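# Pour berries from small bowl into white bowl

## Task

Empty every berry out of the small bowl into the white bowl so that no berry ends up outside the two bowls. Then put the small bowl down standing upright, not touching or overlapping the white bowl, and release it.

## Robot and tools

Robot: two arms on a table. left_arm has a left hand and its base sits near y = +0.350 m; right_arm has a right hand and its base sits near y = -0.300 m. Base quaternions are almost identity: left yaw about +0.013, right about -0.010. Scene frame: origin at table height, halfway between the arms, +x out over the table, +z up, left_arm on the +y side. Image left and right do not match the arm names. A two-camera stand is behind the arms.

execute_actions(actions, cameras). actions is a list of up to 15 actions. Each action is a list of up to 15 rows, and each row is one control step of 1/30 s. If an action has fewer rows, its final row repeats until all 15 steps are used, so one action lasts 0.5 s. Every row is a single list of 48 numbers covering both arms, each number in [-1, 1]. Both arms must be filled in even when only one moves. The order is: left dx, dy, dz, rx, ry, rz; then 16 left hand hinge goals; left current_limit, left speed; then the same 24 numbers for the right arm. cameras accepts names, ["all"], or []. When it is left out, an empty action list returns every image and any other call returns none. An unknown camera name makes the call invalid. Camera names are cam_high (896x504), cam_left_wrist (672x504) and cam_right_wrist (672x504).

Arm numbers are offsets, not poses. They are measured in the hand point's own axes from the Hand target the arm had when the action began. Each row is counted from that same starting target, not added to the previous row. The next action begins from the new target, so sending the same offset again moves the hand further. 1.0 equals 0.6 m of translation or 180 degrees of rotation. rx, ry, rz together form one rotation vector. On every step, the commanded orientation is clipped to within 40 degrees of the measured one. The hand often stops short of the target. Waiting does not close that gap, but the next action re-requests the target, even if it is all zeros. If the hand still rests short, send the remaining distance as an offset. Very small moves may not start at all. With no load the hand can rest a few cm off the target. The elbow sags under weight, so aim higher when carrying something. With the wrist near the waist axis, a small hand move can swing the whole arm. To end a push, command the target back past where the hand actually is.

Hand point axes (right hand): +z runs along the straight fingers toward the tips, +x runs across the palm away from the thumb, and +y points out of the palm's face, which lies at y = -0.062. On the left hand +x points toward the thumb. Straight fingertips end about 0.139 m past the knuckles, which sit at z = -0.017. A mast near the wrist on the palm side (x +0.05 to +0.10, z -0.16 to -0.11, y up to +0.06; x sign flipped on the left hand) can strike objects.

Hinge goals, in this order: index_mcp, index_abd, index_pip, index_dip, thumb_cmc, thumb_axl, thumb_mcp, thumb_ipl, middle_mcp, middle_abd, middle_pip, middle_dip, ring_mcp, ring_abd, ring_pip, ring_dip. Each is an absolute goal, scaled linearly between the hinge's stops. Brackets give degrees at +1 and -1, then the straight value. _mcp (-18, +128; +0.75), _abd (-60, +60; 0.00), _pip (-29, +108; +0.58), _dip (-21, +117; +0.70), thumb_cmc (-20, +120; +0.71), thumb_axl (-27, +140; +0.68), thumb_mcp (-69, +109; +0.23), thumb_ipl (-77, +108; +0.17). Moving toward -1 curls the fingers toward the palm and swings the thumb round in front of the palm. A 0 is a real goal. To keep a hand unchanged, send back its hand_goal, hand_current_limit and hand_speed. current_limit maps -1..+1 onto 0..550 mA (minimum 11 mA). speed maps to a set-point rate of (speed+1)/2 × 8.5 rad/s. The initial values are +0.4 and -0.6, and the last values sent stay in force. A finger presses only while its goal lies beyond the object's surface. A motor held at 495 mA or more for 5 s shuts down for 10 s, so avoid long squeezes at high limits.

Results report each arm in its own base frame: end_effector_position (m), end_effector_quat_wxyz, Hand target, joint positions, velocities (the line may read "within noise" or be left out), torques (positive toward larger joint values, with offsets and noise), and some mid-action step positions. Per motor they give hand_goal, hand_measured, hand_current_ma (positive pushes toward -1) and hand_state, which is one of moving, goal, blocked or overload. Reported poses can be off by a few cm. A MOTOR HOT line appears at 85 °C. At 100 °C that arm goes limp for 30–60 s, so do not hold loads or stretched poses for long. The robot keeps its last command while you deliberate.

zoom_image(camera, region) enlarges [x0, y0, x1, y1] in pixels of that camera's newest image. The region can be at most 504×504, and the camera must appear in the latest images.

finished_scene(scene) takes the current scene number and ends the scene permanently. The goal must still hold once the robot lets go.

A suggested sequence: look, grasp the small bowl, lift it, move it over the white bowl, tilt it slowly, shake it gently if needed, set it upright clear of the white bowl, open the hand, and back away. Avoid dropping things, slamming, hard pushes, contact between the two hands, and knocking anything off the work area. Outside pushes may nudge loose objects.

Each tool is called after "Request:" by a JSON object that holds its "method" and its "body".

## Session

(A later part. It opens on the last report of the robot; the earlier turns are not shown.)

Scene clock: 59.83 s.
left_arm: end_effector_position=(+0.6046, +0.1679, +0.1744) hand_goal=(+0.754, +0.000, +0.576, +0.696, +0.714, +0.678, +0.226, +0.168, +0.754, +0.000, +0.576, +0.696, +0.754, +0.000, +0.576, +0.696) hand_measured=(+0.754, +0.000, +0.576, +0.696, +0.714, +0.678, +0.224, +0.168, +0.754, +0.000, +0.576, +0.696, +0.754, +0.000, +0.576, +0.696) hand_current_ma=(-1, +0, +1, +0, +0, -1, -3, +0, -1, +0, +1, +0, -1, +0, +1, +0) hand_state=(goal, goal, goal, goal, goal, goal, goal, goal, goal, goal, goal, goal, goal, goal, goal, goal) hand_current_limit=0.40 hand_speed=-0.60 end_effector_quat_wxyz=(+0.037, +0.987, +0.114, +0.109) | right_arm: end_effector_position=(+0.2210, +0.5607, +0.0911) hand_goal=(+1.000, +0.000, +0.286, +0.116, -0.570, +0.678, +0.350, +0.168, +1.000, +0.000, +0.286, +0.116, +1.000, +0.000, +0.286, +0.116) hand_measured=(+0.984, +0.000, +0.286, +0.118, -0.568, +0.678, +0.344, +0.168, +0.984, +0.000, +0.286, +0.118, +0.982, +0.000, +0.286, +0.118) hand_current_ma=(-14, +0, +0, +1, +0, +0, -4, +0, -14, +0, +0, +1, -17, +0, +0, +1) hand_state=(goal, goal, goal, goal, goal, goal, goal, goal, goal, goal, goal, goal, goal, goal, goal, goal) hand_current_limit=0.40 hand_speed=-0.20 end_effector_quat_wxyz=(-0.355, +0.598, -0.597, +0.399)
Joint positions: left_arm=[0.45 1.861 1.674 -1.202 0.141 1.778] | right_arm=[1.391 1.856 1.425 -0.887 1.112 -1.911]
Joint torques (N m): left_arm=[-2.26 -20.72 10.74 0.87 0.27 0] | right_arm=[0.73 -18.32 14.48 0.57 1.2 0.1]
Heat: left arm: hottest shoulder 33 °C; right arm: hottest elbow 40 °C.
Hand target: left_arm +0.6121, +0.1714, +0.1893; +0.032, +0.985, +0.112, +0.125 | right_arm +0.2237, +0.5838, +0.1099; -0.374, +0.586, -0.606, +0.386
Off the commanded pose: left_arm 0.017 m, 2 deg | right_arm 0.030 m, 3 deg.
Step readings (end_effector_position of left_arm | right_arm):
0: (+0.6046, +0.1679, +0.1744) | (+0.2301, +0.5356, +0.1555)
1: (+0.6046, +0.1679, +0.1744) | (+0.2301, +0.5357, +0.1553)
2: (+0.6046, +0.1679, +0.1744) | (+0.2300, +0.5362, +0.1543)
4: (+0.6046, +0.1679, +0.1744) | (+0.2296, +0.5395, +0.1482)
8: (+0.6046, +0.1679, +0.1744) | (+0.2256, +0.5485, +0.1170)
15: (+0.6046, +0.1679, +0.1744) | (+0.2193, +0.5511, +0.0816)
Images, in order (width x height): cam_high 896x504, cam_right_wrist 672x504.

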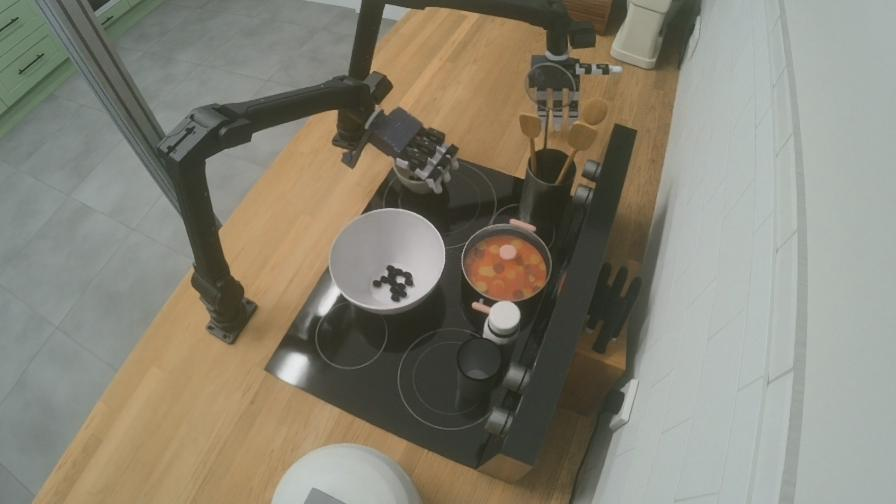

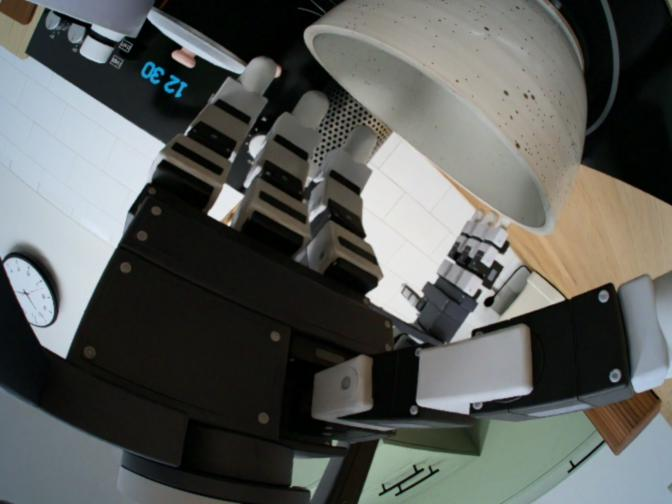

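Request:
{"method": "execute_actions", "body": {"actions": [[[0,0,0,0,0,0,0.754,0,0.576,0.696,0.714,0.678,0.226,0.168,0.754,0,0.576,0.696,0.754,0,0.576,0.696,0.4,-0.6,0,-0.02,-0.009,0,0,0,1.0,0,0.285,0.116,-0.571,0.678,0.35,0.168,1.0,0,0.285,0.116,1.0,0,0.285,0.116,0.4,-0.2]]], "cameras": ["cam_high","cam_right_wrist"]}}

Request:
{"method": "zoom_image", "body": {"camera": "cam_high", "region": [320, 40, 500, 220]}}

Scene clock: 61.50 s.
left_arm: end_effector_position=(+0.6046, +0.1679, +0.1744) hand_goal=(+0.754, +0.000, +0.576, +0.696, +0.714, +0.678, +0.226, +0.168, +0.754, +0.000, +0.576, +0.696, +0.754, +0.000, +0.576, +0.696) hand_measured=(+0.754, +0.000, +0.576, +0.696, +0.714, +0.678, +0.224, +0.168, +0.754, +0.000, +0.576, +0.696, +0.754, +0.000, +0.576, +0.696) hand_current_ma=(-1, +0, +1, +0, +0, -1, -3, +0, -1, +0, +1, +0, -1, +0, +1, +0) hand_state=(goal, goal, goal, goal, goal, goal, goal, goal, goal, goal, goal, goal, goal, goal, goal, goal) hand_current_limit=0.40 hand_speed=-0.60 end_effector_quat_wxyz=(+0.037, +0.987, +0.114, +0.109) | right_arm: end_effector_position=(+0.2214, +0.5625, +0.0967) hand_goal=(+1.000, +0.000, +0.286, +0.116, -0.570, +0.678, +0.350, +0.168, +1.000, +0.000, +0.286, +0.116, +1.000, +0.000, +0.286, +0.116) hand_measured=(+0.984, +0.000, +0.286, +0.118, -0.568, +0.678, +0.344, +0.168, +0.984, +0.000, +0.286, +0.118, +0.982, +0.000, +0.286, +0.118) hand_current_ma=(-14, +0, +0, +1, +0, +0, -4, +0, -14, +0, +0, +1, -17, +0, +0, +1) hand_state=(goal, goal, goal, goal, goal, goal, goal, goal, goal, goal, goal, goal, goal, goal, goal, goal) hand_current_limit=0.40 hand_speed=-0.20 end_effector_quat_wxyz=(-0.354, +0.599, -0.596, +0.400)
Joint positions: left_arm=[0.45 1.861 1.674 -1.202 0.141 1.778] | right_arm=[1.391 1.856 1.441 -0.907 1.112 -1.91]
Joint torques (N m): left_arm=[-2.2 -20.6 10.77 0.84 0.27 -0.01] | right_arm=[0.73 -19.08 15.04 0.16 1.21 0.08]
Heat: left arm: hottest shoulder 34 °C; right arm: hottest elbow 41 °C.
Hand target: left_arm +0.6121, +0.1714, +0.1893; +0.032, +0.985, +0.112, +0.125 | right_arm +0.2239, +0.5838, +0.1230; -0.374, +0.586, -0.606, +0.386
Off the commanded pose: left_arm 0.017 m, 2 deg | right_arm 0.034 m, 3 deg.
Step readings (end_effector_position of left_arm | right_arm):
0: (+0.6046, +0.1679, +0.1744) | (+0.2210, +0.5607, +0.0911)
1: (+0.6046, +0.1679, +0.1744) | (+0.2210, +0.5607, +0.0911)
2: (+0.6046, +0.1679, +0.1744) | (+0.2210, +0.5607, +0.0911)
4: (+0.6046, +0.1679, +0.1744) | (+0.2210, +0.5605, +0.0917)
8: (+0.6046, +0.1679, +0.1744) | (+0.2212, +0.5615, +0.0943)
15: (+0.6046, +0.1679, +0.1744) | (+0.2214, +0.5628, +0.0968)
Images, in order (width x height): cam_high 896x504, cam_right_wrist 672x504.

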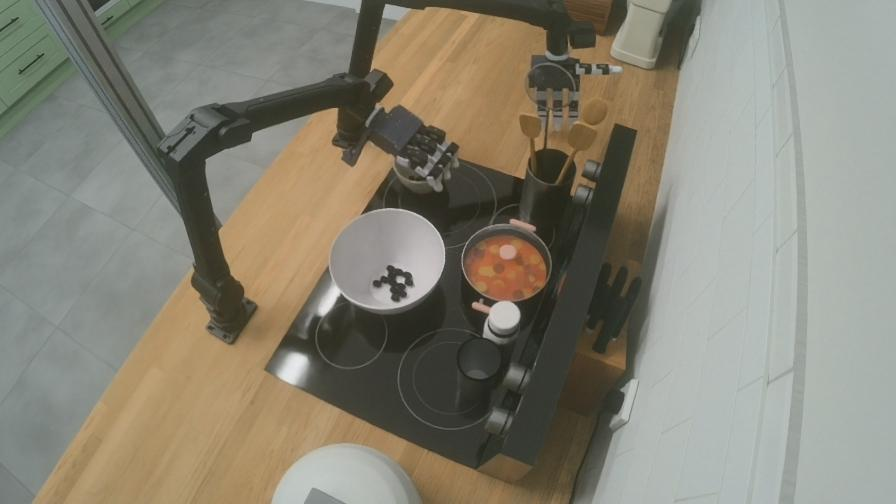

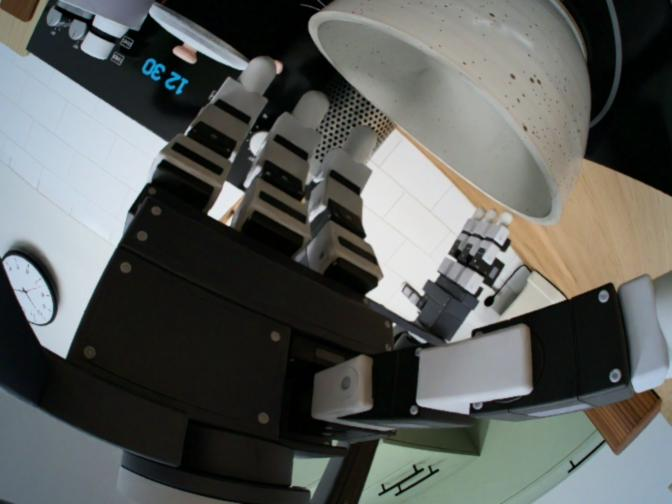

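Scaled by 2.800 from the camera's 896x504 image, which has a finer 1280x720 frame.

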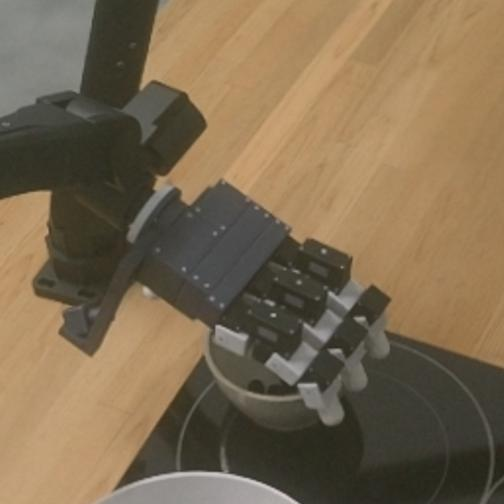

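Request:
{"method": "zoom_image", "body": {"camera": "cam_high", "region": [320, 50, 420, 170]}}

Scaled by 4.200 from the camera's 896x504 image, which has a finer 1280x720 frame.

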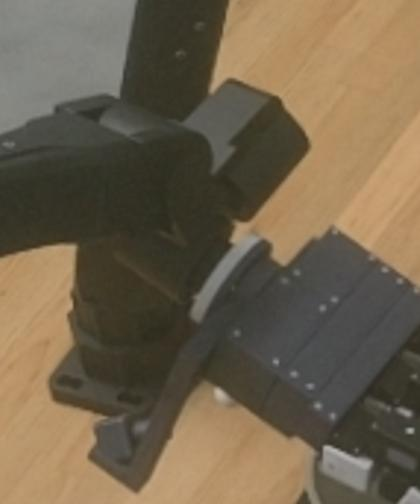

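Request:
{"method": "execute_actions", "body": {"actions": [[[0,0,0,0,0,0,0.754,0,0.576,0.696,0.714,0.678,0.226,0.168,0.754,0,0.576,0.696,0.754,0,0.576,0.696,0.4,-0.6,0.058,-0.1,-0.0885,0,0,0,1.0,0,0.285,0.116,-0.571,0.678,0.35,0.168,1.0,0,0.285,0.116,1.0,0,0.285,0.116,0.4,-0.2]],[[0,0,0,0,0,0,0.754,0,0.576,0.696,0.714,0.678,0.226,0.168,0.754,0,0.576,0.696,0.754,0,0.576,0.696,0.4,-0.6,0,0,0,-0.083,-0.035,-0.0165,1.0,0,0.285,0.116,-0.571,0.678,0.35,0.168,1.0,0,0.285,0.116,1.0,0,0.285,0.116,0.4,-0.2]]], "cameras": ["cam_high","cam_right_wrist"]}}

Scene clock: 66.03 s.
left_arm: end_effector_position=(+0.6046, +0.1679, +0.1744) hand_goal=(+0.754, +0.000, +0.576, +0.696, +0.714, +0.678, +0.226, +0.168, +0.754, +0.000, +0.576, +0.696, +0.754, +0.000, +0.576, +0.696) hand_measured=(+0.754, +0.000, +0.576, +0.696, +0.714, +0.678, +0.224, +0.168, +0.754, +0.000, +0.576, +0.696, +0.754, +0.000, +0.576, +0.696) hand_current_ma=(-1, +0, +1, +0, +0, -1, -3, +0, -1, +0, +1, +0, -1, +0, +1, +0) hand_state=(goal, goal, goal, goal, goal, goal, goal, goal, goal, goal, goal, goal, goal, goal, goal, goal) hand_current_limit=0.40 hand_speed=-0.60 end_effector_quat_wxyz=(+0.037, +0.987, +0.114, +0.109) | right_arm: end_effector_position=(+0.1974, +0.5322, +0.1716) hand_goal=(+1.000, +0.000, +0.286, +0.116, -0.570, +0.678, +0.350, +0.168, +1.000, +0.000, +0.286, +0.116, +1.000, +0.000, +0.286, +0.116) hand_measured=(+0.990, +0.000, +0.286, +0.118, -0.568, +0.678, +0.344, +0.168, +0.990, +0.000, +0.286, +0.118, +0.988, +0.000, +0.286, +0.118) hand_current_ma=(-7, +0, +0, +1, +0, +0, -4, +0, -7, +0, +0, +1, -9, +0, +0, +1) hand_state=(goal, goal, goal, goal, goal, goal, goal, goal, goal, goal, goal, goal, goal, goal, goal, goal) hand_current_limit=0.40 hand_speed=-0.20 end_effector_quat_wxyz=(-0.290, +0.675, -0.610, +0.298)
Joint positions: left_arm=[0.45 1.861 1.674 -1.202 0.141 1.778] | right_arm=[1.335 1.681 1.474 -1.063 0.816 -2.038]
Joint torques (N m): left_arm=[-2.2 -20.54 10.71 0.87 0.27 0] | right_arm=[0.62 -17.9 14.78 1.22 0.79 -0.06]
Heat: left arm: hottest shoulder 34 °C; right arm: hottest elbow 42 °C.
Hand target: left_arm +0.6121, +0.1714, +0.1893; +0.032, +0.985, +0.112, +0.125 | right_arm +0.1998, +0.5496, +0.1997; -0.317, +0.666, -0.614, +0.281
Off the commanded pose: left_arm 0.017 m, 2 deg | right_arm 0.033 m, 4 deg.
Step readings (end_effector_position of left_arm | right_arm):
0: (+0.6046, +0.1679, +0.1744) | (+0.2213, +0.5624, +0.0967)
1: (+0.6046, +0.1679, +0.1744) | (+0.2213, +0.5621, +0.0968)
2: (+0.6046, +0.1679, +0.1744) | (+0.2206, +0.5596, +0.0979)
4: (+0.6046, +0.1679, +0.1744) | (+0.2168, +0.5500, +0.1056)
8: (+0.6046, +0.1679, +0.1744) | (+0.2093, +0.5365, +0.1430)
15: (+0.6046, +0.1679, +0.1744) | (+0.2022, +0.5348, +0.1932)
16: (+0.6046, +0.1679, +0.1744) | (+0.2009, +0.5358, +0.1935)
17: (+0.6046, +0.1679, +0.1744) | (+0.1952, +0.5374, +0.1893)
19: (+0.6046, +0.1679, +0.1744) | (+0.1823, +0.5403, +0.1785)
23: (+0.6046, +0.1679, +0.1744) | (+0.1833, +0.5403, +0.1711)
30: (+0.6046, +0.1679, +0.1744) | (+0.1988, +0.5330, +0.1710)
Images, in order (width x height): cam_high 896x504, cam_right_wrist 672x504.

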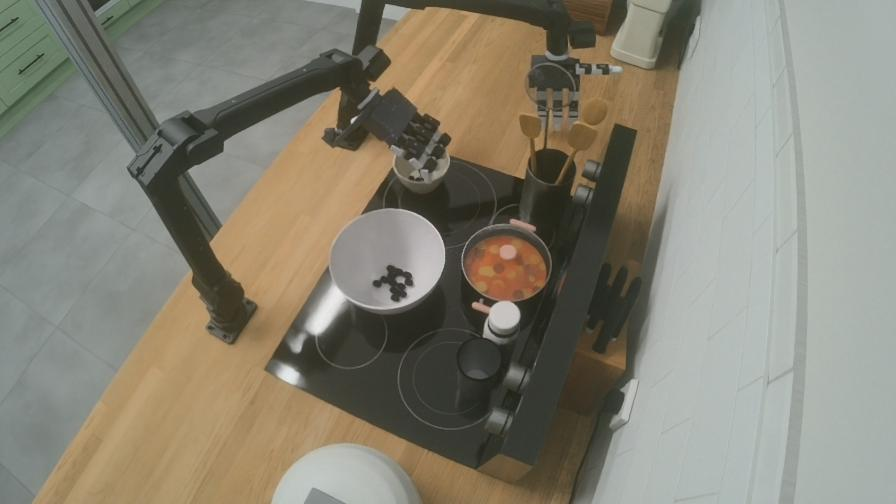

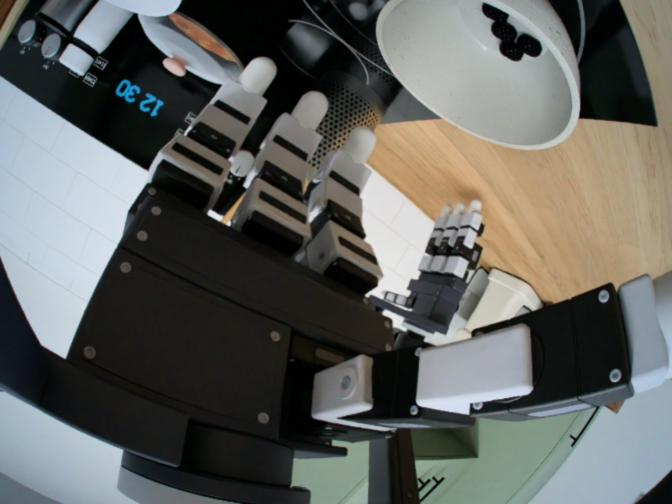

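Request:
{"method": "execute_actions", "body": {"actions": [[[0,0,0,0,0,0,0.754,0,0.576,0.696,0.714,0.678,0.226,0.168,0.754,0,0.576,0.696,0.754,0,0.576,0.696,0.4,-0.6,-0.0653,0.021,0.1065,0,0,0,1.0,0,0.285,0.116,-0.571,0.678,0.35,0.168,1.0,0,0.285,0.116,1.0,0,0.285,0.116,0.4,-0.2]]], "cameras": ["cam_high","cam_right_wrist"]}}

Request:
{"method": "zoom_image", "body": {"camera": "cam_high", "region": [320, 40, 500, 220]}}

Scene clock: 68.73 s.
left_arm: end_effector_position=(+0.6046, +0.1679, +0.1744) hand_goal=(+0.754, +0.000, +0.576, +0.696, +0.714, +0.678, +0.226, +0.168, +0.754, +0.000, +0.576, +0.696, +0.754, +0.000, +0.576, +0.696) hand_measured=(+0.754, +0.000, +0.576, +0.696, +0.714, +0.678, +0.224, +0.168, +0.754, +0.000, +0.576, +0.696, +0.754, +0.000, +0.576, +0.696) hand_current_ma=(-1, +0, +1, +0, +0, -1, -3, +0, -1, +0, +1, +0, -1, +0, +1, +0) hand_state=(goal, goal, goal, goal, goal, goal, goal, goal, goal, goal, goal, goal, goal, goal, goal, goal) hand_current_limit=0.40 hand_speed=-0.60 end_effector_quat_wxyz=(+0.037, +0.987, +0.114, +0.109) | right_arm: end_effector_position=(+0.2290, +0.5693, +0.1300) hand_goal=(+1.000, +0.000, +0.286, +0.116, -0.570, +0.678, +0.350, +0.168, +1.000, +0.000, +0.286, +0.116, +1.000, +0.000, +0.286, +0.116) hand_measured=(+0.990, +0.000, +0.286, +0.118, -0.568, +0.678, +0.344, +0.168, +0.990, +0.000, +0.286, +0.118, +0.988, +0.000, +0.286, +0.118) hand_current_ma=(-7, +0, +0, +1, +0, +0, -4, +0, -7, +0, +0, +1, -9, +0, +0, +1) hand_state=(goal, goal, goal, goal, goal, goal, goal, goal, goal, goal, goal, goal, goal, goal, goal, goal) hand_current_limit=0.40 hand_speed=-0.20 end_effector_quat_wxyz=(-0.295, +0.675, -0.610, +0.293)
Joint positions: left_arm=[0.45 1.861 1.674 -1.202 0.141 1.778] | right_arm=[1.295 1.803 1.524 -0.934 0.797 -2.098]
Joint torques (N m): left_arm=[-2.08 -20.48 10.71 0.84 0.27 0] | right_arm=[0.26 -17.67 15.97 1.33 0.78 -0.05]
Heat: left arm: hottest shoulder 34 °C; right arm: hottest elbow 43 °C.
Hand target: left_arm +0.6121, +0.1714, +0.1893; +0.032, +0.985, +0.112, +0.125 | right_arm +0.2370, +0.5931, +0.1500; -0.317, +0.666, -0.614, +0.281
Off the commanded pose: left_arm 0.017 m, 2 deg | right_arm 0.032 m, 3 deg.
Step readings (end_effector_position of left_arm | right_arm):
0: (+0.6046, +0.1679, +0.1744) | (+0.1974, +0.5321, +0.1716)
1: (+0.6046, +0.1679, +0.1744) | (+0.1975, +0.5324, +0.1716)
2: (+0.6046, +0.1679, +0.1744) | (+0.1981, +0.5344, +0.1718)
4: (+0.6046, +0.1679, +0.1744) | (+0.2030, +0.5442, +0.1711)
8: (+0.6046, +0.1679, +0.1744) | (+0.2174, +0.5656, +0.1594)
15: (+0.6046, +0.1679, +0.1744) | (+0.2283, +0.5669, +0.1273)
Images, in order (width x height): cam_high 896x504, cam_right_wrist 672x504.

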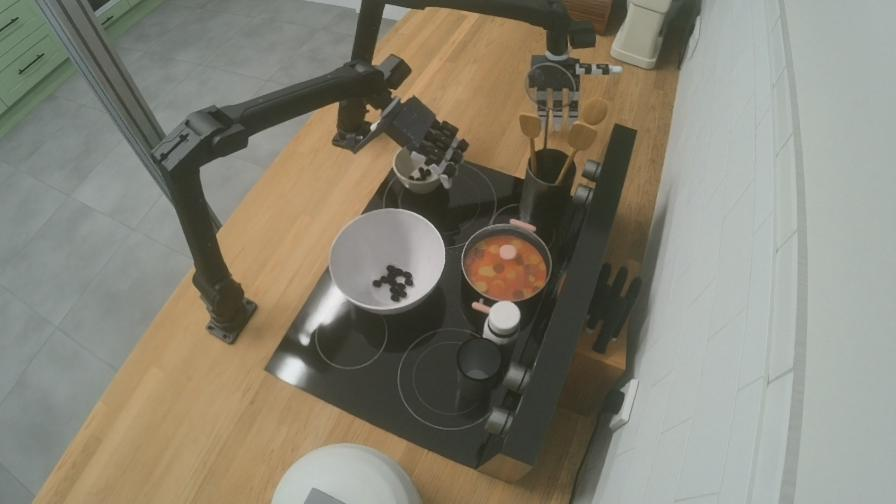

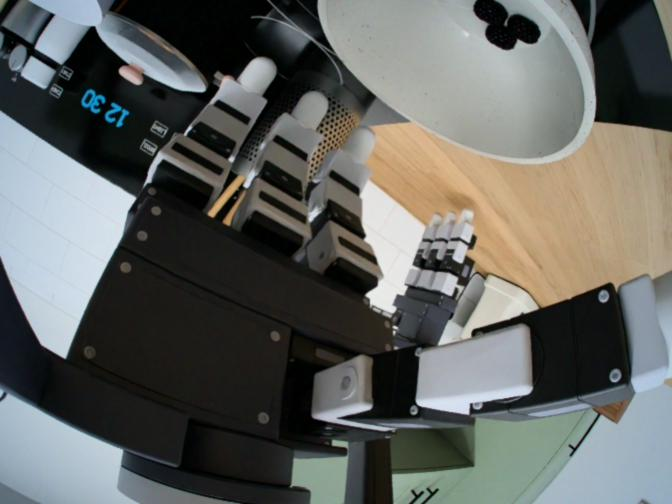

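Scaled by 2.800 from the camera's 896x504 image, which has a finer 1280x720 frame.

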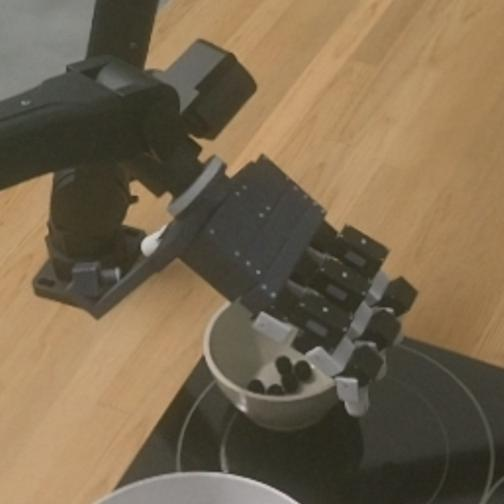

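Request:
{"method": "execute_actions", "body": {"actions": [[[0,0,0,0,0,0,0.754,0,0.576,0.696,0.714,0.678,0.226,0.168,0.754,0,0.576,0.696,0.754,0,0.576,0.696,0.4,-0.6,-0.005,0.052,0.0545,0,0,0,1.0,0,0.285,0.116,-0.571,0.678,0.35,0.168,1.0,0,0.285,0.116,1.0,0,0.285,0.116,0.4,-0.2]]], "cameras": ["cam_high","cam_right_wrist"]}}

Request:
{"method": "zoom_image", "body": {"camera": "cam_high", "region": [340, 80, 500, 220]}}

Scene clock: 70.77 s.
left_arm: end_effector_position=(+0.6046, +0.1679, +0.1744) hand_goal=(+0.754, +0.000, +0.576, +0.696, +0.714, +0.678, +0.226, +0.168, +0.754, +0.000, +0.576, +0.696, +0.754, +0.000, +0.576, +0.696) hand_measured=(+0.754, +0.000, +0.576, +0.696, +0.714, +0.678, +0.224, +0.168, +0.754, +0.000, +0.576, +0.696, +0.754, +0.000, +0.576, +0.696) hand_current_ma=(-1, +0, +1, +0, +0, -1, -3, +0, -1, +0, +1, +0, -1, +0, +1, +0) hand_state=(goal, goal, goal, goal, goal, goal, goal, goal, goal, goal, goal, goal, goal, goal, goal, goal) hand_current_limit=0.40 hand_speed=-0.60 end_effector_quat_wxyz=(+0.037, +0.987, +0.114, +0.109) | right_arm: end_effector_position=(+0.2352, +0.5922, +0.1134) hand_goal=(+1.000, +0.000, +0.286, +0.116, -0.570, +0.678, +0.350, +0.168, +1.000, +0.000, +0.286, +0.116, +1.000, +0.000, +0.286, +0.116) hand_measured=(+0.990, +0.000, +0.286, +0.118, -0.568, +0.678, +0.344, +0.168, +0.990, +0.000, +0.286, +0.118, +0.988, +0.000, +0.286, +0.118) hand_current_ma=(-7, +0, +0, +1, +0, +0, -4, +0, -7, +0, +0, +1, -9, +0, +0, +1) hand_state=(goal, goal, goal, goal, goal, goal, goal, goal, goal, goal, goal, goal, goal, goal, goal, goal) hand_current_limit=0.40 hand_speed=-0.20 end_effector_quat_wxyz=(-0.318, +0.664, -0.615, +0.280)
Joint positions: left_arm=[0.45 1.861 1.674 -1.202 0.141 1.778] | right_arm=[1.295 1.843 1.524 -0.836 0.796 -2.1]
Joint torques (N m): left_arm=[-2.2 -20.42 10.71 0.87 0.26 0.01] | right_arm=[-0.21 -17.2 11.86 1.48 0.75 -0.06]
Heat: left arm: hottest shoulder 34 °C; right arm: hottest elbow 44 °C.
Hand target: left_arm +0.6121, +0.1714, +0.1893; +0.032, +0.985, +0.112, +0.125 | right_arm +0.2418, +0.5973, +0.1049; -0.317, +0.666, -0.614, +0.281
Off the commanded pose: left_arm 0.017 m, 2 deg | right_arm 0.012 m, 0 deg.
joint sent to its limit (right arm) — joint 6 (wrist roll), lower limit. The joint targets still meet the commanded pose.
Step readings (end_effector_position of left_arm | right_arm):
0: (+0.6046, +0.1679, +0.1744) | (+0.2290, +0.5693, +0.1300)
1: (+0.6046, +0.1679, +0.1744) | (+0.2291, +0.5695, +0.1300)
2: (+0.6046, +0.1679, +0.1744) | (+0.2296, +0.5713, +0.1303)
4: (+0.6046, +0.1679, +0.1744) | (+0.2317, +0.5789, +0.1311)
8: (+0.6046, +0.1679, +0.1744) | (+0.2346, +0.5892, +0.1268)
15: (+0.6046, +0.1679, +0.1744) | (+0.2352, +0.5920, +0.1140)
Images, in order (width x height): cam_high 896x504, cam_right_wrist 672x504.

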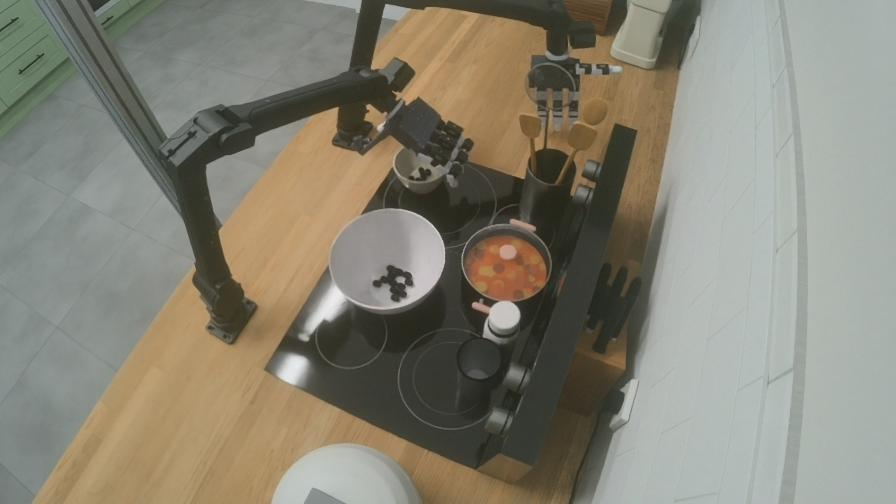

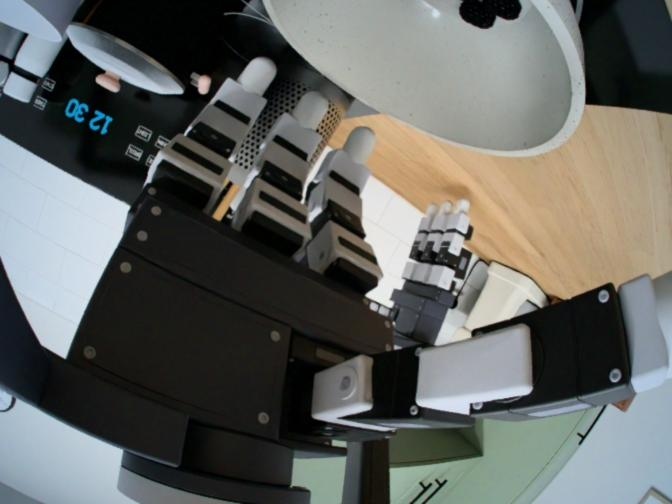

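Scaled by 3.150 from the camera's 896x504 image, which has a finer 1280x720 frame.

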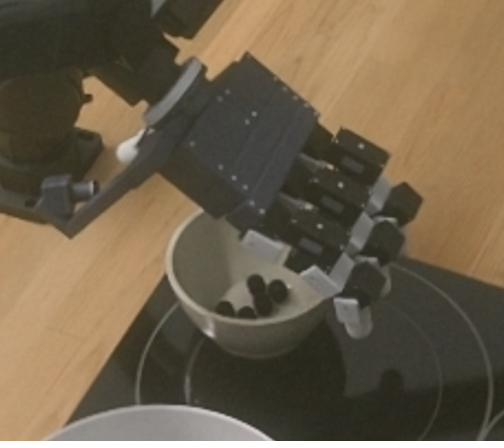

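Request:
{"method": "execute_actions", "body": {"actions": [[[0,0,0,0,0,0,0.754,0,0.576,0.696,0.714,0.678,0.226,0.168,0.754,0,0.576,0.696,0.754,0,0.576,0.696,0.4,-0.6,0.0205,0.03,0.0157,0,0,0,1.0,0,0.285,0.116,-0.571,0.678,0.35,0.168,1.0,0,0.285,0.116,1.0,0,0.285,0.116,0.4,-0.2]]], "cameras": ["cam_high","cam_right_wrist"]}}

Request:
{"method": "zoom_image", "body": {"camera": "cam_high", "region": [340, 80, 500, 220]}}

Scene clock: 72.93 s.
left_arm: end_effector_position=(+0.6046, +0.1679, +0.1744) hand_goal=(+0.754, +0.000, +0.576, +0.696, +0.714, +0.678, +0.226, +0.168, +0.754, +0.000, +0.576, +0.696, +0.754, +0.000, +0.576, +0.696) hand_measured=(+0.754, +0.000, +0.576, +0.696, +0.714, +0.678, +0.224, +0.168, +0.754, +0.000, +0.576, +0.696, +0.754, +0.000, +0.576, +0.696) hand_current_ma=(-1, +0, +1, +0, +0, -1, -3, +0, -1, +0, +1, +0, -1, +0, +1, +0) hand_state=(goal, goal, goal, goal, goal, goal, goal, goal, goal, goal, goal, goal, goal, goal, goal, goal) hand_current_limit=0.40 hand_speed=-0.60 end_effector_quat_wxyz=(+0.037, +0.987, +0.114, +0.109) | right_arm: end_effector_position=(+0.2340, +0.5883, +0.0959) hand_goal=(+1.000, +0.000, +0.286, +0.116, -0.570, +0.678, +0.350, +0.168, +1.000, +0.000, +0.286, +0.116, +1.000, +0.000, +0.286, +0.116) hand_measured=(+0.990, +0.000, +0.286, +0.118, -0.568, +0.678, +0.344, +0.168, +0.990, +0.000, +0.286, +0.118, +0.988, +0.000, +0.286, +0.118) hand_current_ma=(-7, +0, +0, +1, +0, +0, -4, +0, -7, +0, +0, +1, -9, +0, +0, +1) hand_state=(goal, goal, goal, goal, goal, goal, goal, goal, goal, goal, goal, goal, goal, goal, goal, goal) hand_current_limit=0.40 hand_speed=-0.20 end_effector_quat_wxyz=(-0.322, +0.663, -0.616, +0.278)
Joint positions: left_arm=[0.45 1.861 1.674 -1.202 0.141 1.778] | right_arm=[1.295 1.843 1.473 -0.774 0.795 -2.1]
Joint torques (N m): left_arm=[-2.08 -20.42 10.74 0.81 0.26 0.01] | right_arm=[-0.21 -18.02 9.8 1.51 0.75 -0.05]
Heat: left arm: hottest shoulder 34 °C; right arm: hottest elbow 43 °C.
Hand target: left_arm +0.6121, +0.1714, +0.1893; +0.032, +0.985, +0.112, +0.125 | right_arm +0.2386, +0.5851, +0.0850; -0.317, +0.665, -0.614, +0.281
Off the commanded pose: left_arm 0.017 m, 2 deg | right_arm 0.012 m, 1 deg.
joint sent to its limit (right arm) — joint 6 (wrist roll), lower limit. The joint targets still meet the commanded pose.
Step readings (end_effector_position of left_arm | right_arm):
0: (+0.6046, +0.1679, +0.1744) | (+0.2352, +0.5922, +0.1134)
1: (+0.6046, +0.1679, +0.1744) | (+0.2353, +0.5924, +0.1135)
2: (+0.6046, +0.1679, +0.1744) | (+0.2355, +0.5932, +0.1135)
4: (+0.6046, +0.1679, +0.1744) | (+0.2362, +0.5955, +0.1119)
8: (+0.6046, +0.1679, +0.1744) | (+0.2349, +0.5910, +0.1014)
15: (+0.6046, +0.1679, +0.1744) | (+0.2339, +0.5878, +0.0957)
Images, in order (width x height): cam_high 896x504, cam_right_wrist 672x504.

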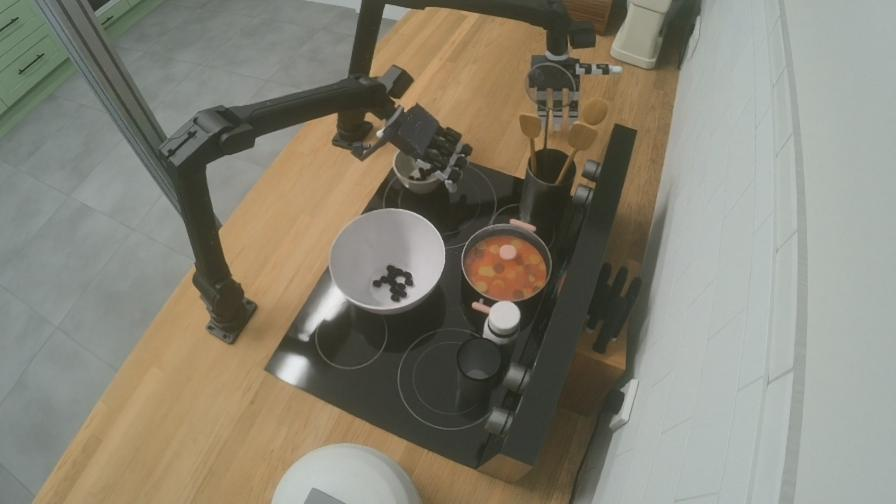

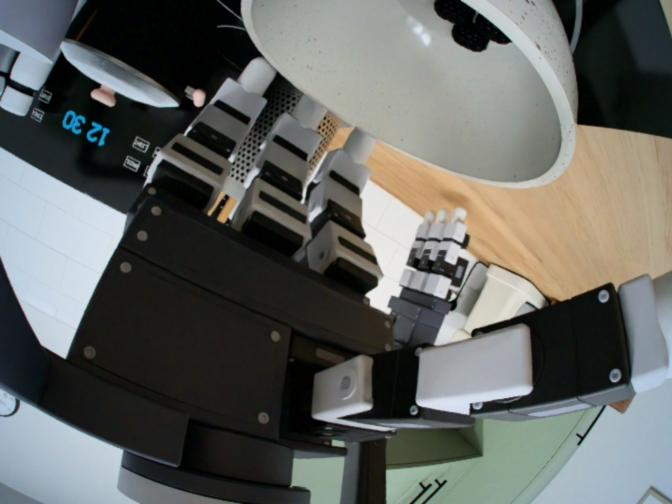

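Scaled by 3.150 from the camera's 896x504 image, which has a finer 1280x720 frame.

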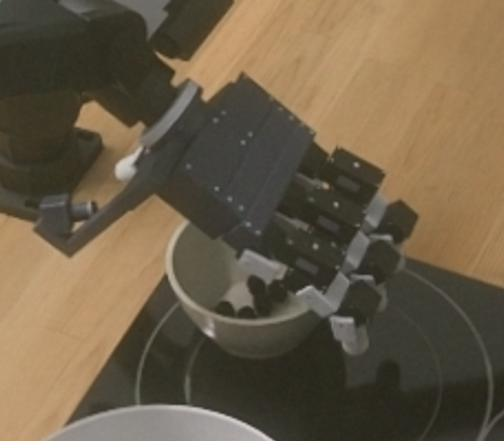

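Request:
{"method": "execute_actions", "body": {"actions": [[[0,0,0,0,0,0,0.754,0,0.576,0.696,0.714,0.678,0.226,0.168,0.754,0,0.576,0.696,0.754,0,0.576,0.696,0.4,-0.6,0.0136,0.0379,0.0245,0,0,0,1.0,0,0.285,0.116,-0.571,0.678,0.35,0.168,1.0,0,0.285,0.116,1.0,0,0.285,0.116,0.4,-0.2]]], "cameras": ["all"]}}

Request:
{"method": "zoom_image", "body": {"camera": "cam_high", "region": [330, 90, 530, 250]}}

Scene clock: 76.43 s.
left_arm: end_effector_position=(+0.6046, +0.1679, +0.1744) hand_goal=(+0.754, +0.000, +0.576, +0.696, +0.714, +0.678, +0.226, +0.168, +0.754, +0.000, +0.576, +0.696, +0.754, +0.000, +0.576, +0.696) hand_measured=(+0.754, +0.000, +0.576, +0.696, +0.714, +0.678, +0.224, +0.168, +0.754, +0.000, +0.576, +0.696, +0.754, +0.000, +0.576, +0.696) hand_current_ma=(-1, +0, +1, +0, +0, -1, -3, +0, -1, +0, +1, +0, -1, +0, +1, +0) hand_state=(goal, goal, goal, goal, goal, goal, goal, goal, goal, goal, goal, goal, goal, goal, goal, goal) hand_current_limit=0.40 hand_speed=-0.60 end_effector_quat_wxyz=(+0.037, +0.987, +0.114, +0.109) | right_arm: end_effector_position=(+0.2318, +0.5804, +0.0733) hand_goal=(+1.000, +0.000, +0.286, +0.116, -0.570, +0.678, +0.350, +0.168, +1.000, +0.000, +0.286, +0.116, +1.000, +0.000, +0.286, +0.116) hand_measured=(+0.990, +0.000, +0.286, +0.118, -0.568, +0.678, +0.344, +0.168, +0.990, +0.000, +0.286, +0.118, +0.988, +0.000, +0.286, +0.118) hand_current_ma=(-7, +0, +0, +1, +0, +0, -4, +0, -7, +0, +0, +1, -9, +0, +0, +1) hand_state=(goal, goal, goal, goal, goal, goal, goal, goal, goal, goal, goal, goal, goal, goal, goal, goal) hand_current_limit=0.40 hand_speed=-0.20 end_effector_quat_wxyz=(-0.325, +0.661, -0.617, +0.277)
Joint positions: left_arm=[0.45 1.861 1.674 -1.202 0.141 1.778] | right_arm=[1.295 1.843 1.407 -0.701 0.795 -2.101]
Joint torques (N m): left_arm=[-2.08 -20.54 10.67 0.88 0.25 0] | right_arm=[-0.21 -17.03 9.65 1.58 0.76 -0.05]
Heat: left arm: hottest shoulder 34 °C; right arm: hottest elbow 43 °C.
Hand target: left_arm +0.6121, +0.1714, +0.1893; +0.032, +0.985, +0.112, +0.125 | right_arm +0.2360, +0.5770, +0.0579; -0.317, +0.666, -0.614, +0.281
Off the commanded pose: left_arm 0.017 m, 2 deg | right_arm 0.016 m, 1 deg.
joint sent to its limit (right arm) — joint 6 (wrist roll), lower limit. The joint targets still meet the commanded pose.
Step readings (end_effector_position of left_arm | right_arm):
0: (+0.6046, +0.1679, +0.1744) | (+0.2340, +0.5883, +0.0959)
1: (+0.6046, +0.1679, +0.1744) | (+0.2340, +0.5883, +0.0957)
2: (+0.6046, +0.1679, +0.1744) | (+0.2342, +0.5887, +0.0946)
4: (+0.6046, +0.1679, +0.1744) | (+0.2343, +0.5891, +0.0906)
8: (+0.6046, +0.1679, +0.1744) | (+0.2319, +0.5809, +0.0764)
15: (+0.6046, +0.1679, +0.1744) | (+0.2317, +0.5801, +0.0732)

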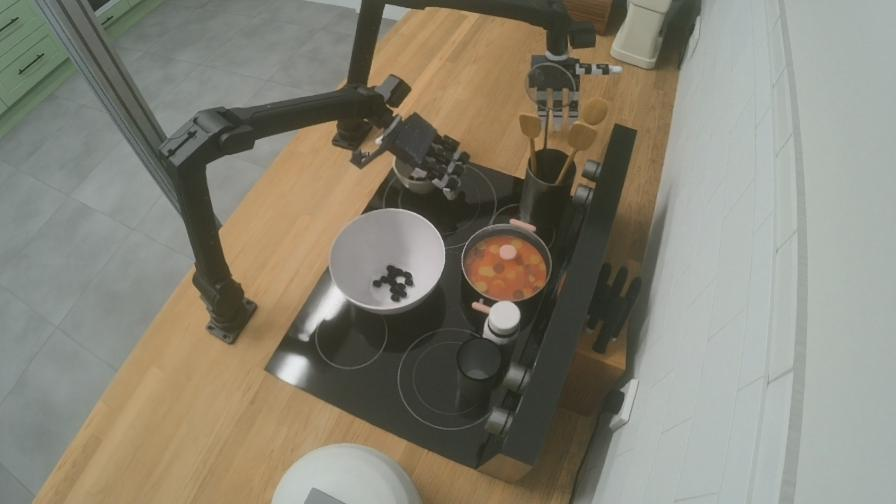

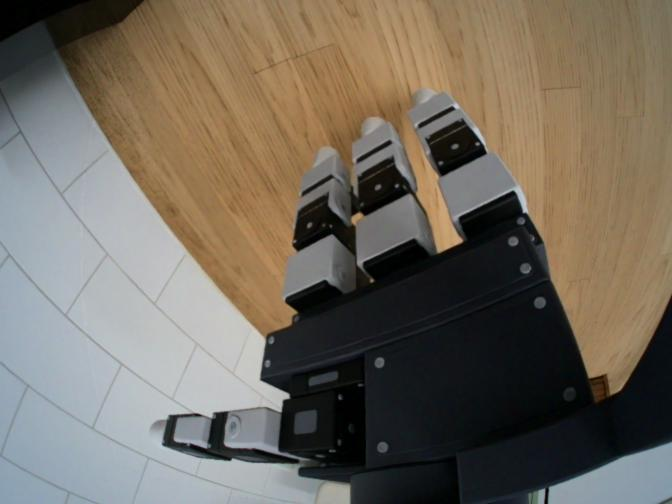

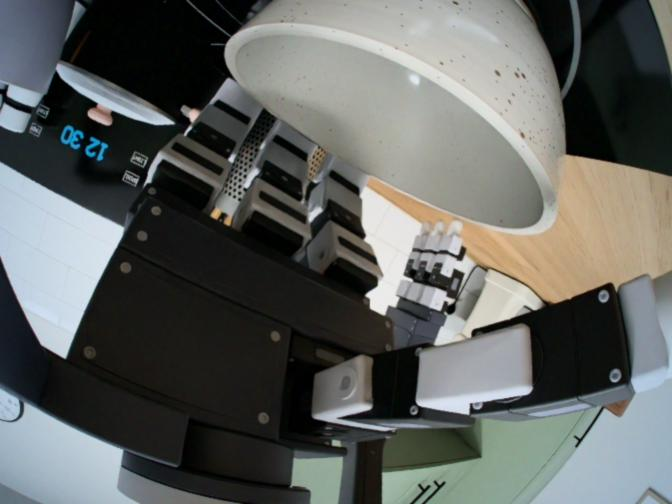

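Scaled by 2.520 from the camera's 896x504 image, which has a finer 1280x720 frame.

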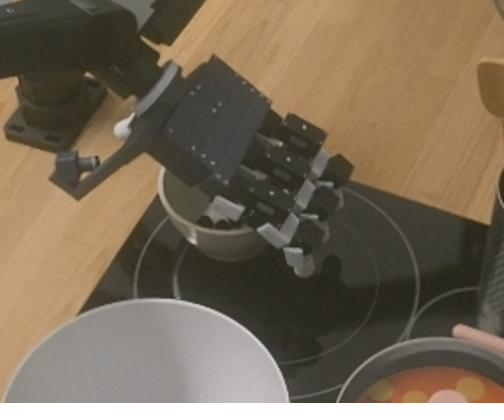

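Request:
{"method": "zoom_image", "body": {"camera": "cam_right_wrist", "region": [40, 0, 440, 300]}}

Scaled by 1.260 from the camera's 672x504 image, which has a finer 960x720 frame.

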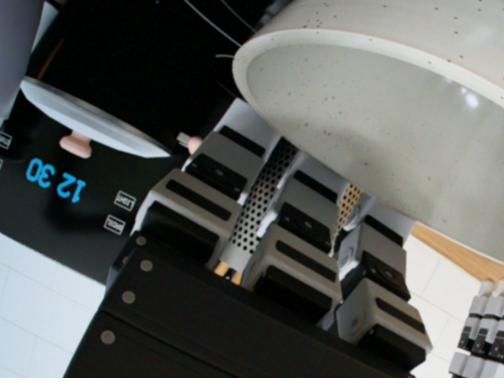

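Request:
{"method": "zoom_image", "body": {"camera": "cam_high", "region": [370, 120, 480, 208]}}

Scaled by 4.582 from the camera's 896x504 image, which has a finer 1280x720 frame.

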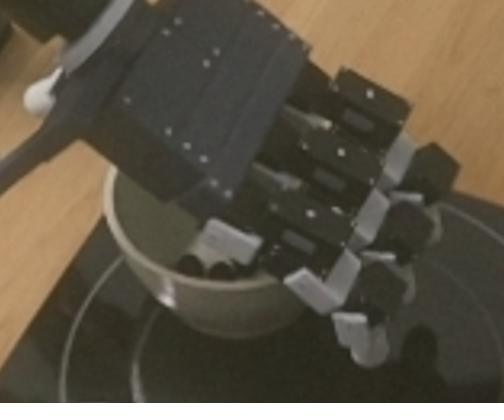

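Request:
{"method": "execute_actions", "body": {"actions": [[[0,0,0,0,0,0,0.754,0,0.576,0.696,0.714,0.678,0.226,0.168,0.754,0,0.576,0.696,0.754,0,0.576,0.696,0.4,-0.6,-0.0208,-0.0038,0.0102,0,0,0,1.0,0,0.285,0.116,-0.71,0.678,0.562,-0.427,1.0,0,0.285,0.116,1.0,0,0.285,0.116,0.4,-0.2]]], "cameras": ["cam_high","cam_right_wrist"]}}

Request:
{"method": "zoom_image", "body": {"camera": "cam_high", "region": [370, 120, 480, 208]}}

Scene clock: 83.13 s.
left_arm: end_effector_position=(+0.6046, +0.1679, +0.1744) hand_goal=(+0.754, +0.000, +0.576, +0.696, +0.714, +0.678, +0.226, +0.168, +0.754, +0.000, +0.576, +0.696, +0.754, +0.000, +0.576, +0.696) hand_measured=(+0.754, +0.000, +0.576, +0.696, +0.714, +0.678, +0.224, +0.168, +0.754, +0.000, +0.576, +0.696, +0.754, +0.000, +0.576, +0.696) hand_current_ma=(-1, +0, +1, +0, +0, -1, -3, +0, -1, +0, +1, +0, -1, +0, +1, +0) hand_state=(goal, goal, goal, goal, goal, goal, goal, goal, goal, goal, goal, goal, goal, goal, goal, goal) hand_current_limit=0.40 hand_speed=-0.60 end_effector_quat_wxyz=(+0.037, +0.987, +0.114, +0.109) | right_arm: end_effector_position=(+0.2319, +0.5782, +0.0548) hand_goal=(+1.000, +0.000, +0.286, +0.116, -0.710, +0.678, +0.562, -0.426, +1.000, +0.000, +0.286, +0.116, +1.000, +0.000, +0.286, +0.116) hand_measured=(+0.990, +0.000, +0.286, +0.118, -0.706, +0.678, +0.554, -0.424, +0.994, +0.000, +0.286, +0.118, +0.988, +0.000, +0.286, +0.118) hand_current_ma=(-7, +0, +0, +1, +1, +0, -7, +1, -4, +0, +0, +1, -9, +0, +0, +1) hand_state=(goal, goal, goal, goal, goal, goal, goal, goal, goal, goal, goal, goal, goal, goal, goal, goal) hand_current_limit=0.40 hand_speed=-0.20 end_effector_quat_wxyz=(-0.312, +0.667, -0.614, +0.283)
Joint positions: left_arm=[0.45 1.861 1.674 -1.202 0.141 1.778] | right_arm=[1.294 1.874 1.407 -0.701 0.795 -2.101]
Joint torques (N m): left_arm=[-2.14 -20.54 10.74 0.84 0.26 0] | right_arm=[-0.21 -16.97 13.39 1.05 0.78 -0.05]
Heat: left arm: hottest shoulder 34 °C; right arm: hottest elbow 43 °C.
Hand target: left_arm +0.6121, +0.1714, +0.1893; +0.032, +0.985, +0.112, +0.125 | right_arm +0.2410, +0.5900, +0.0561; -0.317, +0.665, -0.614, +0.281
Off the commanded pose: left_arm 0.017 m, 2 deg | right_arm 0.015 m, 1 deg.
joint sent to its limit (right arm) — joint 6 (wrist roll), lower limit. The joint targets still meet the commanded pose.
Step readings (end_effector_position of left_arm | right_arm):
0: (+0.6046, +0.1679, +0.1744) | (+0.2318, +0.5804, +0.0733)
1: (+0.6046, +0.1679, +0.1744) | (+0.2318, +0.5804, +0.0733)
2: (+0.6046, +0.1679, +0.1744) | (+0.2318, +0.5804, +0.0731)
4: (+0.6046, +0.1679, +0.1744) | (+0.2320, +0.5802, +0.0719)
8: (+0.6046, +0.1679, +0.1744) | (+0.2322, +0.5792, +0.0639)
15: (+0.6046, +0.1679, +0.1744) | (+0.2319, +0.5782, +0.0548)
Images, in order (width x height): cam_high 896x504, cam_right_wrist 672x504.

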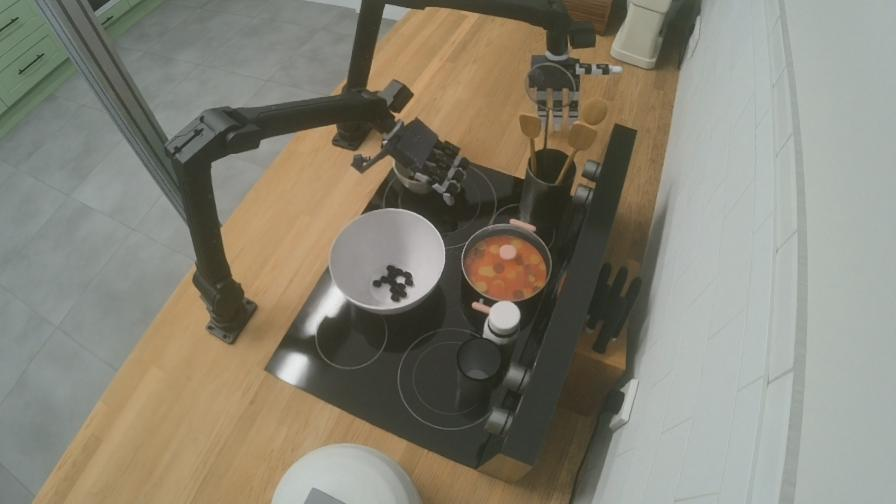

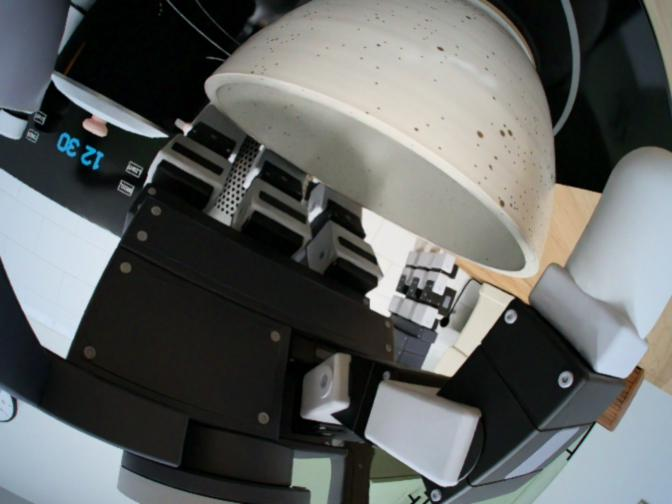

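Scaled by 4.582 from the camera's 896x504 image, which has a finer 1280x720 frame.

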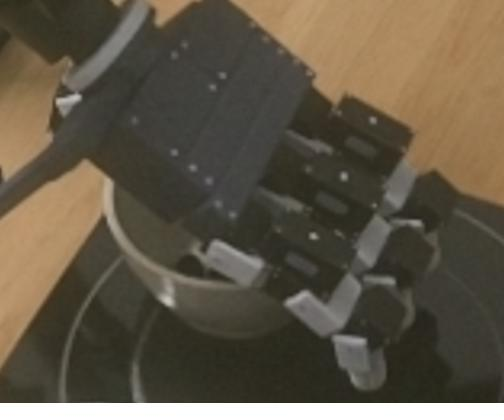

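Request:
{"method": "execute_actions", "body": {"actions": [[[0,0,0,0,0,0,0.754,0,0.576,0.696,0.714,0.678,0.226,0.168,0.754,0,0.576,0.696,0.754,0,0.576,0.696,0.4,-0.6,-0.0209,0,0.011,0,0,0,1.0,0,0.285,0.116,-0.71,0.678,0.562,-0.427,1.0,0,0.285,0.116,1.0,0,0.285,0.116,0.4,-0.2]]], "cameras": ["cam_high","cam_right_wrist"]}}

Request:
{"method": "zoom_image", "body": {"camera": "cam_high", "region": [370, 120, 480, 208]}}

Scene clock: 84.60 s.
left_arm: end_effector_position=(+0.6046, +0.1679, +0.1744) hand_goal=(+0.754, +0.000, +0.576, +0.696, +0.714, +0.678, +0.226, +0.168, +0.754, +0.000, +0.576, +0.696, +0.754, +0.000, +0.576, +0.696) hand_measured=(+0.754, +0.000, +0.576, +0.696, +0.714, +0.678, +0.224, +0.168, +0.754, +0.000, +0.576, +0.696, +0.754, +0.000, +0.576, +0.696) hand_current_ma=(-1, +0, +1, +0, +0, -1, -3, +0, -1, +0, +1, +0, -1, +0, +1, +0) hand_state=(goal, goal, goal, goal, goal, goal, goal, goal, goal, goal, goal, goal, goal, goal, goal, goal) hand_current_limit=0.40 hand_speed=-0.60 end_effector_quat_wxyz=(+0.037, +0.987, +0.114, +0.109) | right_arm: end_effector_position=(+0.2362, +0.5846, +0.0487) hand_goal=(+1.000, +0.000, +0.286, +0.116, -0.710, +0.678, +0.562, -0.426, +1.000, +0.000, +0.286, +0.116, +1.000, +0.000, +0.286, +0.116) hand_measured=(+0.990, +0.000, +0.286, +0.118, -0.706, +0.678, +0.554, -0.424, +0.996, +0.000, +0.286, +0.118, +0.988, +0.000, +0.286, +0.118) hand_current_ma=(-7, +0, +0, +1, +1, +0, -7, +1, -1, +0, +0, +1, -9, +0, +0, +1) hand_state=(goal, goal, goal, goal, goal, goal, goal, goal, goal, goal, goal, goal, goal, goal, goal, goal) hand_current_limit=0.40 hand_speed=-0.20 end_effector_quat_wxyz=(-0.311, +0.666, -0.615, +0.285)
Joint positions: left_arm=[0.45 1.861 1.674 -1.202 0.141 1.778] | right_arm=[1.29 1.9 1.43 -0.701 0.796 -2.101]
Joint torques (N m): left_arm=[-2.08 -20.54 10.73 0.87 0.26 0.01] | right_arm=[-0.03 -16.62 15.08 0.76 0.75 -0.05]
Heat: left arm: hottest shoulder 34 °C; right arm: hottest elbow 43 °C.
Hand target: left_arm +0.6121, +0.1714, +0.1893; +0.032, +0.985, +0.112, +0.125 | right_arm +0.2450, +0.6031, +0.0521; -0.317, +0.665, -0.614, +0.281
Off the commanded pose: left_arm 0.017 m, 2 deg | right_arm 0.021 m, 1 deg.
joint sent to its limit (right arm) — joint 6 (wrist roll), lower limit. The joint targets still meet the commanded pose.
Step readings (end_effector_position of left_arm | right_arm):
0: (+0.6046, +0.1679, +0.1744) | (+0.2321, +0.5781, +0.0548)
1: (+0.6046, +0.1679, +0.1744) | (+0.2321, +0.5781, +0.0548)
2: (+0.6046, +0.1679, +0.1744) | (+0.2321, +0.5780, +0.0543)
4: (+0.6046, +0.1679, +0.1744) | (+0.2323, +0.5787, +0.0532)
8: (+0.6046, +0.1679, +0.1744) | (+0.2344, +0.5829, +0.0500)
15: (+0.6046, +0.1679, +0.1744) | (+0.2362, +0.5846, +0.0487)
Images, in order (width x height): cam_high 896x504, cam_right_wrist 672x504.

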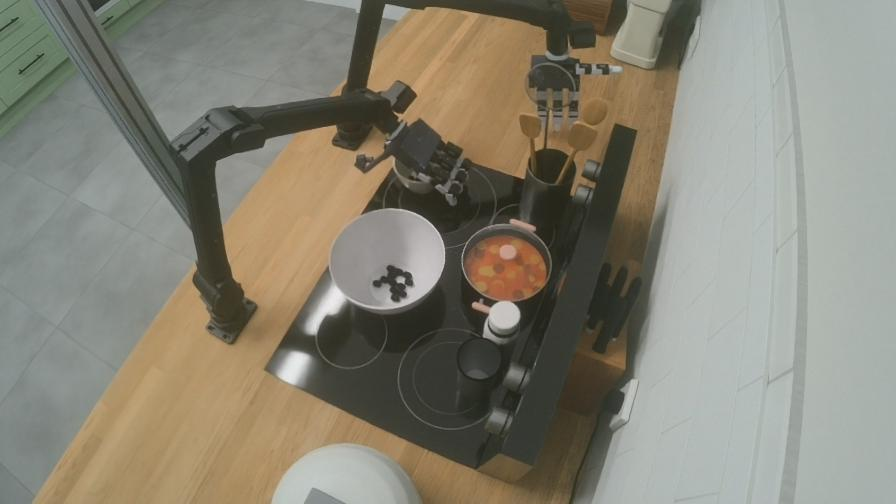

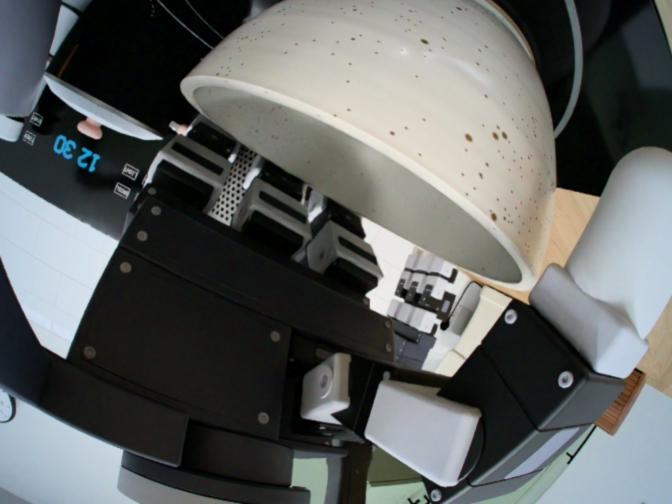

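Scaled by 4.582 from the camera's 896x504 image, which has a finer 1280x720 frame.

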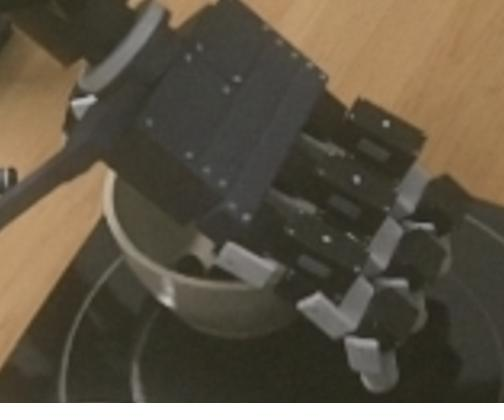

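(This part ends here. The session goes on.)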